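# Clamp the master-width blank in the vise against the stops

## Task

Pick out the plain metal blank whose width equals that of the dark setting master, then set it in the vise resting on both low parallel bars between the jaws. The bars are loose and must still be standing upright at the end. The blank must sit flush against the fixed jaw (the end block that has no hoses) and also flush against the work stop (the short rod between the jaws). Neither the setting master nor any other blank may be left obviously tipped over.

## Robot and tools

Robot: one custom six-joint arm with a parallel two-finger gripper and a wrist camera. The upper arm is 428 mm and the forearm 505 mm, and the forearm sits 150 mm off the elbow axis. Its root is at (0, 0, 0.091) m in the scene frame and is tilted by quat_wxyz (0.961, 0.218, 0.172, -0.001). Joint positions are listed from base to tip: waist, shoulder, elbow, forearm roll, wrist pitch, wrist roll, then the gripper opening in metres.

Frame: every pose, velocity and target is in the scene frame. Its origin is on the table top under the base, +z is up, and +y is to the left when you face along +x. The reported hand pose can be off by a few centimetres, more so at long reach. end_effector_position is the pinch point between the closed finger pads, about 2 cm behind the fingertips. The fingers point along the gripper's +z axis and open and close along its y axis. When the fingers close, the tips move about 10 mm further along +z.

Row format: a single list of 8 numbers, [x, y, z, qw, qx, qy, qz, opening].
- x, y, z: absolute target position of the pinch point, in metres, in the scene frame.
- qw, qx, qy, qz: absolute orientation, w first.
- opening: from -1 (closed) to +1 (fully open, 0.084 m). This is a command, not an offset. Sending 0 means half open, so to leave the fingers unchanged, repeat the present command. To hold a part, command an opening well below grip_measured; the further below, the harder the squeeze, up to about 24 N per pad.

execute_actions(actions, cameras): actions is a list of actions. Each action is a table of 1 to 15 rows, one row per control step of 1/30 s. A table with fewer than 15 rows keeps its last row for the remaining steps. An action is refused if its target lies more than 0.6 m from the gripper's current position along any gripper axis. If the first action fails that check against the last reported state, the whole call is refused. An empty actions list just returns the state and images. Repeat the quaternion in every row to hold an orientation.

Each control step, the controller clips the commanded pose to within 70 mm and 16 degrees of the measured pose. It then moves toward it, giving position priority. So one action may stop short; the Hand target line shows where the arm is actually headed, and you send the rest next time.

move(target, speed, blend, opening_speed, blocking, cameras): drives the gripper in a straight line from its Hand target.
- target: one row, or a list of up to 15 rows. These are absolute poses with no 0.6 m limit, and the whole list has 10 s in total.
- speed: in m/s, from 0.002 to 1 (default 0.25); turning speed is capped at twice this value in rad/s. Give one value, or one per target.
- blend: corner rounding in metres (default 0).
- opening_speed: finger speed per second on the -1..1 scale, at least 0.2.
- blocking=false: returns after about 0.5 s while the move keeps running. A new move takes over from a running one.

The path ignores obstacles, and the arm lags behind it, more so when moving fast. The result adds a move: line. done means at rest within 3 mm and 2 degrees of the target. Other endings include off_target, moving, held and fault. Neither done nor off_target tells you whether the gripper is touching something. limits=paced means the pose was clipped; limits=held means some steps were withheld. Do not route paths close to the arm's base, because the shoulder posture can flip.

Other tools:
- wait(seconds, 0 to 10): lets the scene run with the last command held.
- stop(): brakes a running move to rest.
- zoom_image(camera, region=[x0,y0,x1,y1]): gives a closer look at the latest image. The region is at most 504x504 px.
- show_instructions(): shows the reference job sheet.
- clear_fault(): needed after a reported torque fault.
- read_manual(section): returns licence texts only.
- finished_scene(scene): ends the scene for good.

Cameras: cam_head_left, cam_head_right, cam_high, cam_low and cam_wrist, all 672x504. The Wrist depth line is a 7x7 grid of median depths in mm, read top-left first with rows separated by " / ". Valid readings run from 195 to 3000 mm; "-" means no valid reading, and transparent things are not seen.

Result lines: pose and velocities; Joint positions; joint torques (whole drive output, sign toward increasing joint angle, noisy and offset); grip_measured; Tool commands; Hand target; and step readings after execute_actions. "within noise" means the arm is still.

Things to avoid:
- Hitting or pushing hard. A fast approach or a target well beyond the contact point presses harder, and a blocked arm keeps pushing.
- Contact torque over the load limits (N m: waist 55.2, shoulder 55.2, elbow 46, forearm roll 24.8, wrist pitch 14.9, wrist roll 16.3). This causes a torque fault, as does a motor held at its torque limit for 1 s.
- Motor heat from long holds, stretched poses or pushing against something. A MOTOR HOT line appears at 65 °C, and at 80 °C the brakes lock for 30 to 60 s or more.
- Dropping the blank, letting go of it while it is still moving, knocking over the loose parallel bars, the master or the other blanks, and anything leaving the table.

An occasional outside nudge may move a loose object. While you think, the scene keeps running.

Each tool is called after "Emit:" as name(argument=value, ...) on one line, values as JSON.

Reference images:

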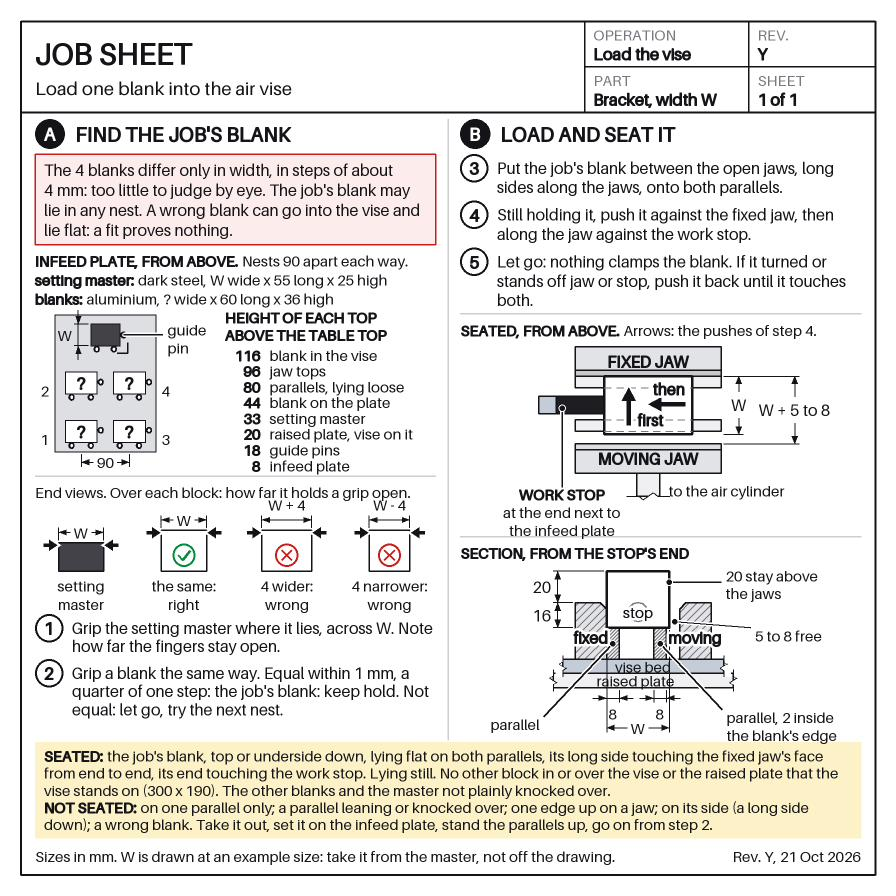

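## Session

Emit:
move(target=[0.58, 0.09, 0.42, 0.0, 0.7071, 0.7071, 0.0, 1.0], speed=0.35, cameras=["cam_wrist", "cam_high"])

Emit:
zoom_image(camera="cam_wrist", region=[140, 70, 530, 460])

Emit:
move(target=[0.62, -0.20, 0.42, 0.0, 0.7071, 0.7071, 0.0, 1.0], speed=0.35, cameras=["cam_wrist"])

Emit:
zoom_image(camera="cam_wrist", region=[240, 120, 490, 370])

Scene clock: 2.67 s.
end_effector_position=(+0.5800, +0.0900, +0.4200) grip_measured=+1.00 end_effector_quat_wxyz=(+0.000, +0.707, +0.707, +0.000)
Joint positions: [0.79 -0.026 -1.014 -0.62 -1.146 -0.476 0.084]
Joint torques (N m): [15.12 30.02 -20.38 -0.72 -2.67 -1.49]
Wrist depth (mm): [548 548 549 549 549 549 547 / 550 548 548 549 548 548 549 / 550 550 520 541 541 549 550 / 549 548 542 540 542 550 549 / 552 554 543 543 544 550 550 / 551 552 554 552 554 553 551 / 554 556 554 553 553 552 555]
Hand target: +0.5800, +0.0900, +0.4200; +0.000, +0.707, +0.707, +0.000
Off the commanded pose: 0.000 m, 0 deg.
move: done
Images, in order (width x height): cam_high 672x504, cam_wrist 672x504.

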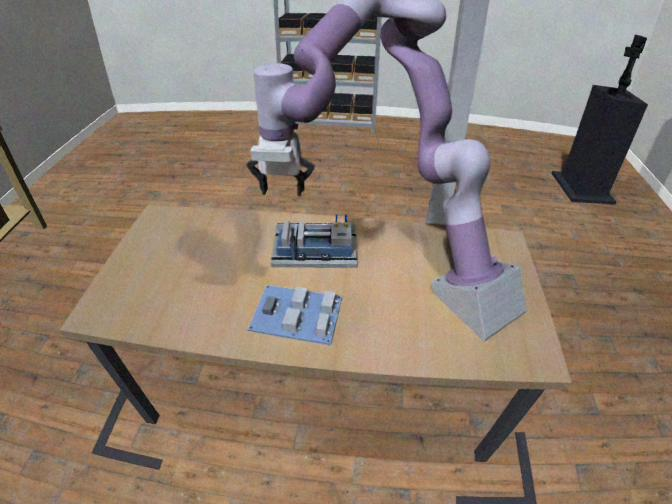

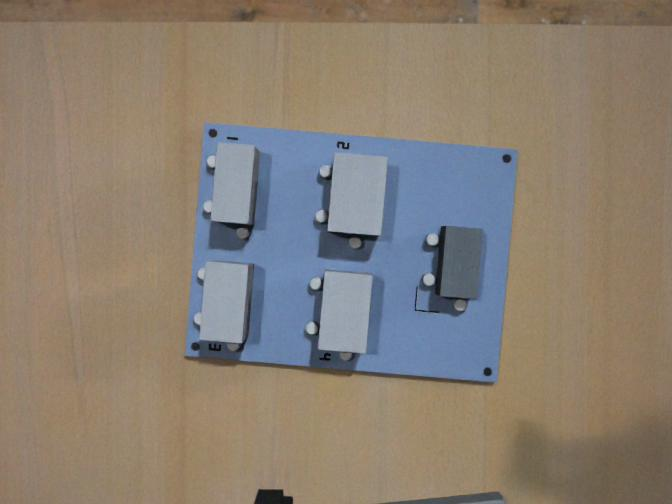

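Scaled by 1.292 from the camera's 672x504 image, which has a finer 960x720 frame.

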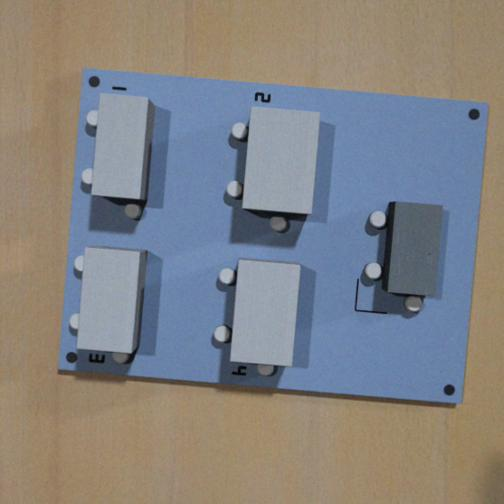

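Scene clock: 4.30 s.
end_effector_position=(+0.6200, -0.2000, +0.4200) grip_measured=+1.00 end_effector_quat_wxyz=(+0.000, +0.707, +0.707, +0.000)
Joint positions: [0.274 0.316 -0.971 -0.578 -1.123 -1.087 0.084]
Joint torques (N m): [-1.68 3.83 -34.44 2.25 2.67 -1.4]
Wrist depth (mm): [550 549 548 547 547 548 547 / 551 552 548 548 548 548 549 / 550 530 529 530 530 550 549 / 552 454 491 490 490 550 550 / 553 456 493 491 531 550 552 / 555 514 533 551 552 552 554 / 554 554 553 551 553 553 552]
Hand target: +0.6200, -0.2000, +0.4200; +0.000, +0.707, +0.707, +0.000
Off the commanded pose: 0.000 m, 0 deg.
move: done
Images, in order (width x height): cam_wrist 672x504.

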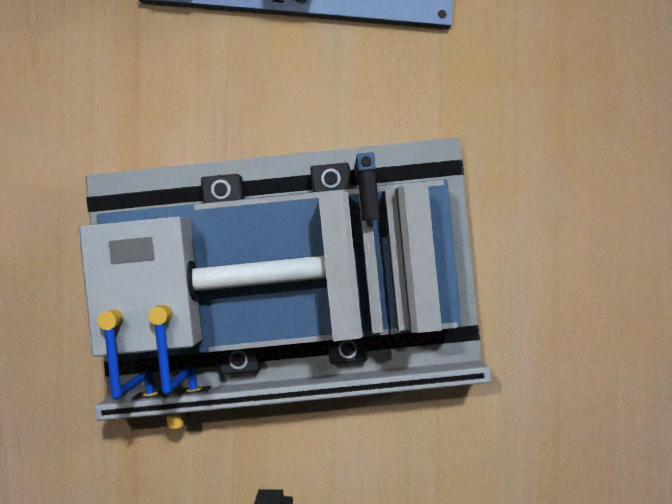

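Scaled by 2.016 from the camera's 672x504 image, which has a finer 960x720 frame.

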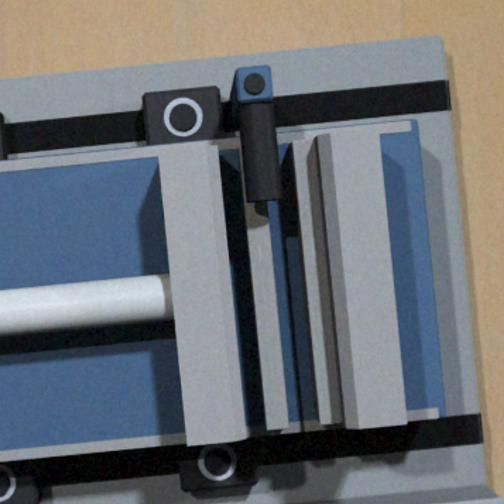

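Emit:
move(target=[[0.6449, 0.1418, 0.09, 0.0, 0.7367, 0.6762, 0.0, 0.5], [0.6449, 0.1418, 0.0425, 0.0, 0.7367, 0.6762, 0.0, 0.5], [0.6449, 0.1418, 0.0425, 0.0, 0.7367, 0.6762, 0.0, -0.8]], speed=[0.35, 0.1, 0.05], opening_speed=1.5, cameras=["cam_wrist"])

Emit:
move(target=[[0.6449, 0.1418, 0.0425, 0.0, 0.7367, 0.6762, 0.0, 0.5], [0.6449, 0.1418, 0.10, 0.0, 0.7367, 0.6762, 0.0, 0.5], [0.4695, 0.2024, 0.11, 0.0, 0.7367, 0.6762, 0.0, 0.5], [0.4695, 0.2024, 0.049, 0.0, 0.7367, 0.6762, 0.0, 0.5], [0.4695, 0.2024, 0.049, 0.0, 0.7367, 0.6762, 0.0, -0.8]], speed=[0.1, 0.25, 0.35, 0.1, 0.05], opening_speed=1.5, cameras=["cam_wrist"])

Scene clock: 43.07 s.
end_effector_position=(+0.6449, +0.1418, +0.0425) grip_measured=-0.36 end_effector_quat_wxyz=(+0.000, +0.737, +0.676, +0.000)
Joint positions: [0.44 -0.638 -1.091 -1.104 -0.62 -0.071 0.028]
Joint torques (N m): [10.87 27 -20.32 -1.08 2.47 1.26]
Wrist depth (mm): [- - - - - - - / - - - - - - - / - - - - - - - / - - - - - - - / - - - - - - - / - - - - - - - / - - - - - - -]
Hand target: +0.6449, +0.1418, +0.0425; +0.000, +0.737, +0.676, +0.000
Off the commanded pose: 0.000 m, 0 deg.
move: done; limits=paced
Images, in order (width x height): cam_wrist 672x504.

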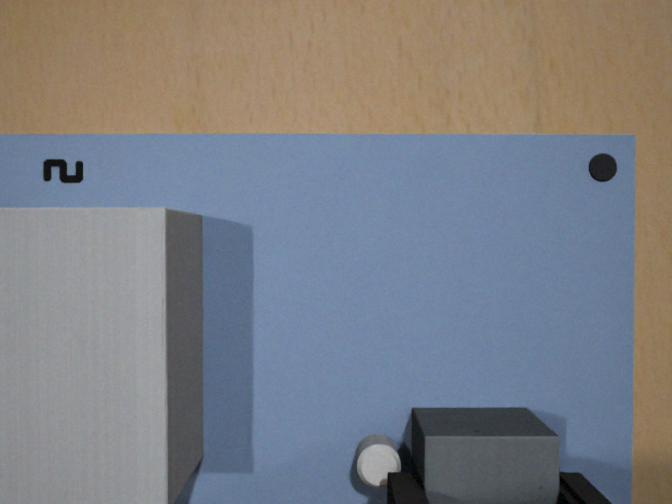

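Scene clock: 47.53 s.
end_effector_position=(+0.4695, +0.2024, +0.0490) grip_measured=-0.36 end_effector_quat_wxyz=(+0.000, +0.737, +0.676, +0.000)
Joint positions: [0.663 -0.631 -0.819 -1.287 -0.589 0.407 0.029]
Joint torques (N m): [10.15 18.22 -17.23 -0.5 1.84 1.43]
Wrist depth (mm): [- - - - - - - / - - - - - - - / - - - - - - - / - - - - - - - / - - - - - - - / - - - - - - - / - - - - - - -]
Hand target: +0.4695, +0.2024, +0.0490; +0.000, +0.737, +0.676, +0.000
Off the commanded pose: 0.000 m, 0 deg.
move: done
Images, in order (width x height): cam_wrist 672x504.

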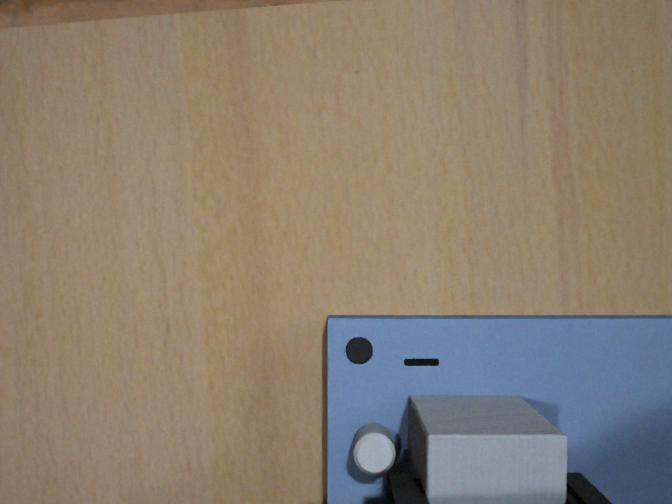

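Emit:
move(target=[[0.4695, 0.2024, 0.15, 0.0, 0.7367, 0.6762, 0.0, -0.8], [0.6162, -0.1507, 0.19, 0.0, 0.6717, 0.7408, 0.0, -0.8], [0.6162, -0.1507, 0.144, 0.0, 0.6717, 0.7408, 0.0, -0.8]], speed=[0.2, 0.35, 0.12], cameras=["cam_wrist"])

Emit:
zoom_image(camera="cam_wrist", region=[340, 260, 584, 504])

Scene clock: 73.73 s.
end_effector_position=(+0.6162, -0.1507, +0.1441) grip_measured=-0.36 end_effector_quat_wxyz=(+0.000, +0.672, +0.741, +0.000)
Joint positions: [0.076 -0.05 -0.787 -0.903 -0.598 -0.866 0.029]
Joint torques (N m): [1.71 17 -26.98 -0.76 2.8 1.44]
Wrist depth (mm): [273 273 273 273 273 273 273 / 274 274 274 274 273 274 273 / 274 274 255 274 274 274 274 / 239 238 254 238 254 254 274 / 215 215 215 - - - 275 / 215 216 216 - - - 275 / - - - - - - 275]
Hand target: +0.6162, -0.1507, +0.1440; +0.000, +0.672, +0.741, +0.000
Off the commanded pose: 0.000 m, 0 deg.
move: done; limits=paced
Images, in order (width x height): cam_wrist 672x504.

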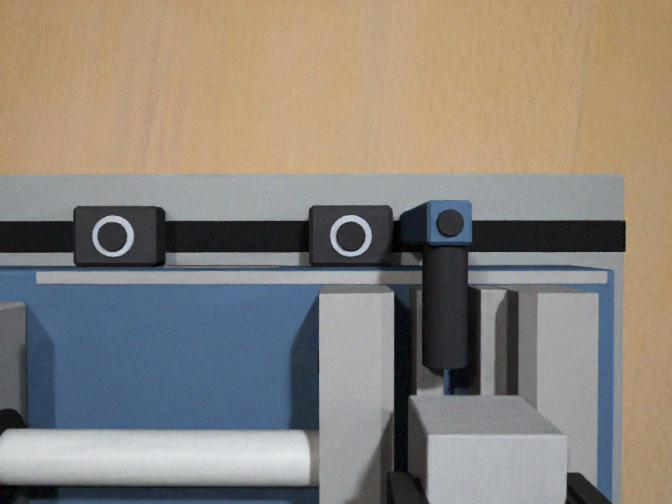

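Scaled by 2.066 from the camera's 672x504 image, which has a finer 960x720 frame.

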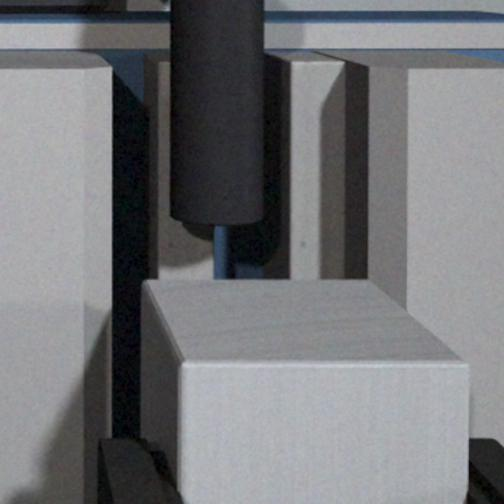

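Emit:
move(target=[0.6162, -0.1507, 0.123, 0.0, 0.6717, 0.7408, 0.0, -0.8], speed=0.06, cameras=["cam_wrist"])

Emit:
zoom_image(camera="cam_wrist", region=[340, 260, 584, 504])

Scene clock: 85.77 s.
end_effector_position=(+0.6162, -0.1507, +0.1231) grip_measured=-0.36 end_effector_quat_wxyz=(+0.000, +0.672, +0.741, +0.000)
Joint positions: [0.056 -0.089 -0.789 -0.952 -0.565 -0.826 0.029]
Joint torques (N m): [2.76 16.58 -25.61 -0.97 2.71 1.51]
Wrist depth (mm): [253 253 253 252 252 252 252 / 253 253 253 252 252 252 252 / 253 233 253 253 253 233 253 / 217 218 233 217 - 233 233 / - - - - - - 253 / - - - - - - 254 / - - - - - - 255]
Hand target: +0.6162, -0.1507, +0.1230; +0.000, +0.672, +0.741, +0.000
Off the commanded pose: 0.000 m, 0 deg.
move: done
Images, in order (width x height): cam_wrist 672x504.

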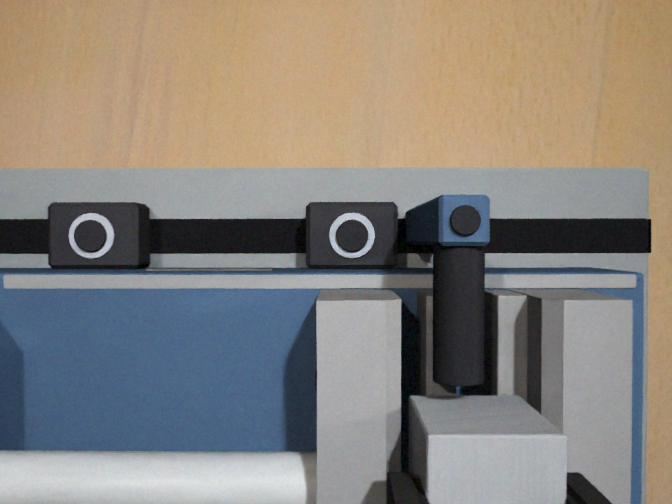

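Scaled by 2.066 from the camera's 672x504 image, which has a finer 960x720 frame.

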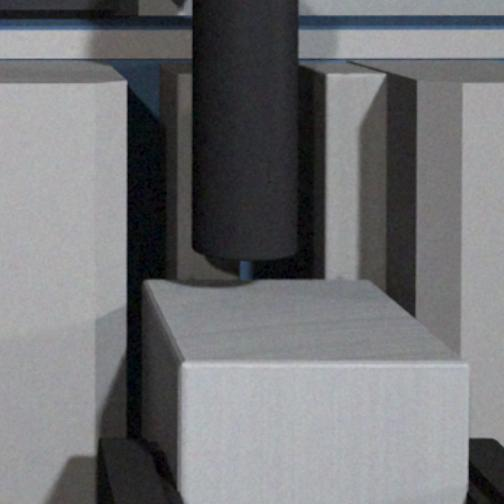

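Emit:
move(target=[[0.61919, -0.15041, 0.123, 0.0, 0.6717, 0.7408, 0.0, -0.8], [0.61858, -0.14418, 0.123, 0.0, 0.6717, 0.7408, 0.0, -0.8], [0.61858, -0.14418, 0.1207, 0.0, 0.6717, 0.7408, 0.0, -0.8]], speed=[0.02, 0.02, 0.015], cameras=["cam_wrist"])

Emit:
zoom_image(camera="cam_wrist", region=[340, 260, 584, 504])

Emit:
move(target=[[0.61858, -0.14418, 0.1207, 0.0, 0.6717, 0.7408, 0.0, 0.2], [0.61858, -0.14418, 0.15, 0.0, 0.6717, 0.7408, 0.0, 0.2], [0.668, -0.1719, 0.24, 0.0, 0.6717, 0.7408, 0.0, 0.2]], speed=[0.05, 0.1, 0.25], opening_speed=1.0, cameras=["cam_wrist"])

Emit:
zoom_image(camera="cam_wrist", region=[200, 200, 400, 400])

Emit:
zoom_image(camera="cam_wrist", region=[310, 230, 370, 290])

Emit:
zoom_image(camera="cam_wrist", region=[310, 370, 370, 430])

Scene clock: 106.83 s.
end_effector_position=(+0.6185, -0.1442, +0.1208) grip_measured=-0.36 end_effector_quat_wxyz=(+0.000, +0.672, +0.741, +0.000)
Joint positions: [0.067 -0.103 -0.796 -0.959 -0.566 -0.807 0.029]
Joint torques (N m): [5.75 9.54 -21.78 -1.07 9.7 1.86]
Wrist depth (mm): [250 250 250 250 250 250 250 / 251 251 250 250 250 250 250 / 251 251 251 250 250 231 250 / 216 232 232 215 - 231 231 / - - - - - - 251 / - - - - - - 252 / - - - - - - 252]
Hand target: +0.6186, -0.1442, +0.1207; +0.000, +0.672, +0.741, +0.000
Off the commanded pose: 0.000 m, 0 deg.
move: done
Images, in order (width x height): cam_wrist 672x504.

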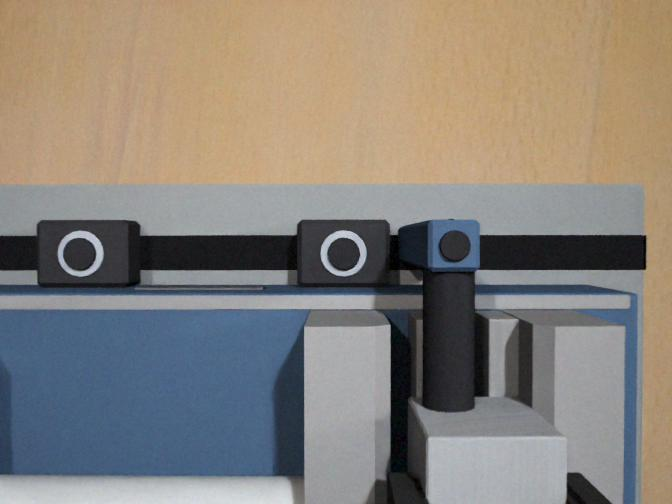

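Scaled by 2.066 from the camera's 672x504 image, which has a finer 960x720 frame.

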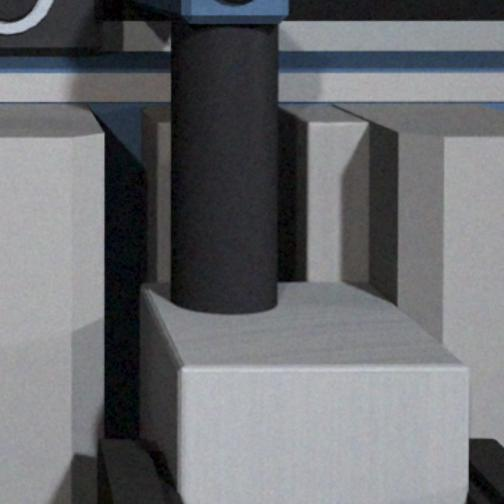

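Scene clock: 109.53 s.
end_effector_position=(+0.6680, -0.1719, +0.2400) grip_measured=+0.19 end_effector_quat_wxyz=(+0.000, +0.672, +0.741, +0.000)
Joint positions: [0.124 0.024 -0.937 -0.706 -0.78 -1.079 0.052]
Joint torques (N m): [13.79 37.76 -31.87 1.94 -2.72 -1.49]
Wrist depth (mm): [370 369 369 369 368 368 368 / 370 369 369 369 369 369 368 / 350 350 349 350 349 369 369 / 310 311 274 274 350 370 369 / 301 311 275 274 351 370 370 / 312 312 275 275 352 370 371 / 341 352 345 345 352 372 372]
Hand target: +0.6680, -0.1719, +0.2400; +0.000, +0.672, +0.741, +0.000
Off the commanded pose: 0.000 m, 0 deg.
move: done
Images, in order (width x height): cam_wrist 672x504.

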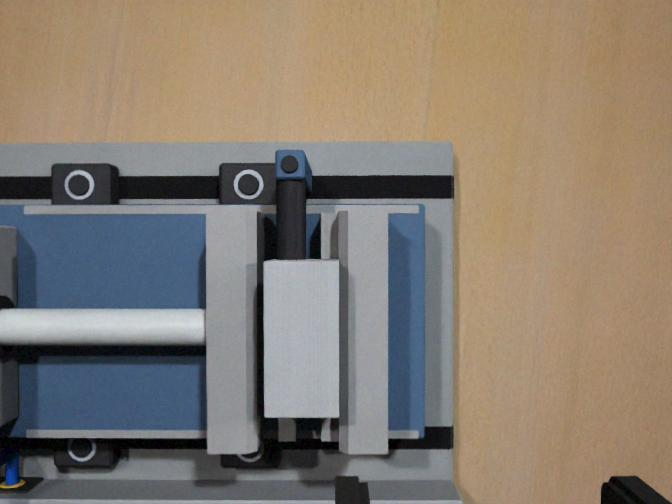

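Scaled by 2.520 from the camera's 672x504 image, which has a finer 960x720 frame.

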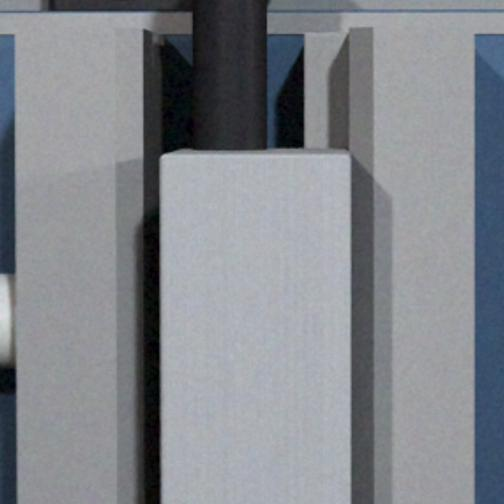

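Scaled by 8.400 from the camera's 672x504 image, which has a finer 960x720 frame.

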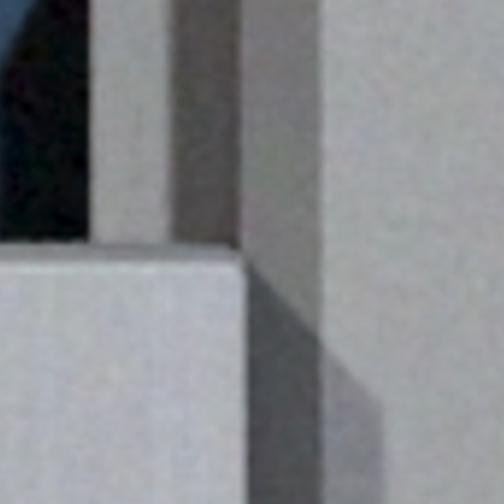

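Scaled by 8.400 from the camera's 672x504 image, which has a finer 960x720 frame.

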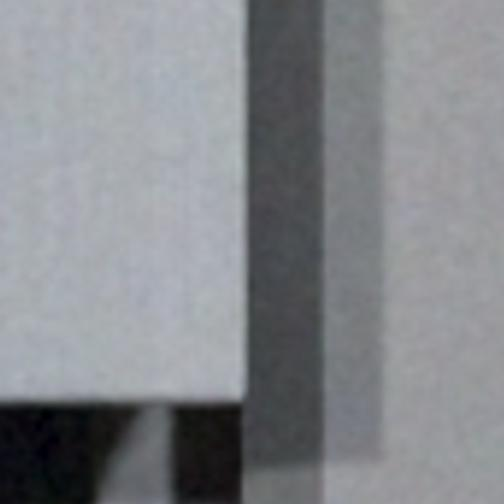

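Emit:
zoom_image(camera="cam_wrist", region=[240, 390, 360, 470])

Scaled by 4.200 from the camera's 672x504 image, which has a finer 960x720 frame.

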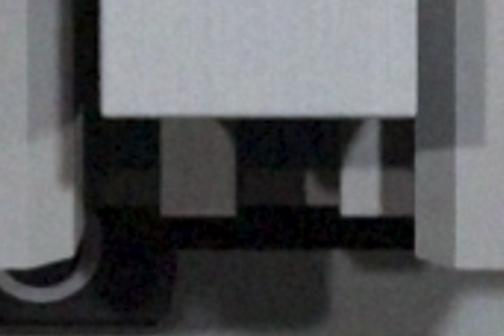

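Emit:
finished_scene(scene=2)

The scene is finished: the task was done.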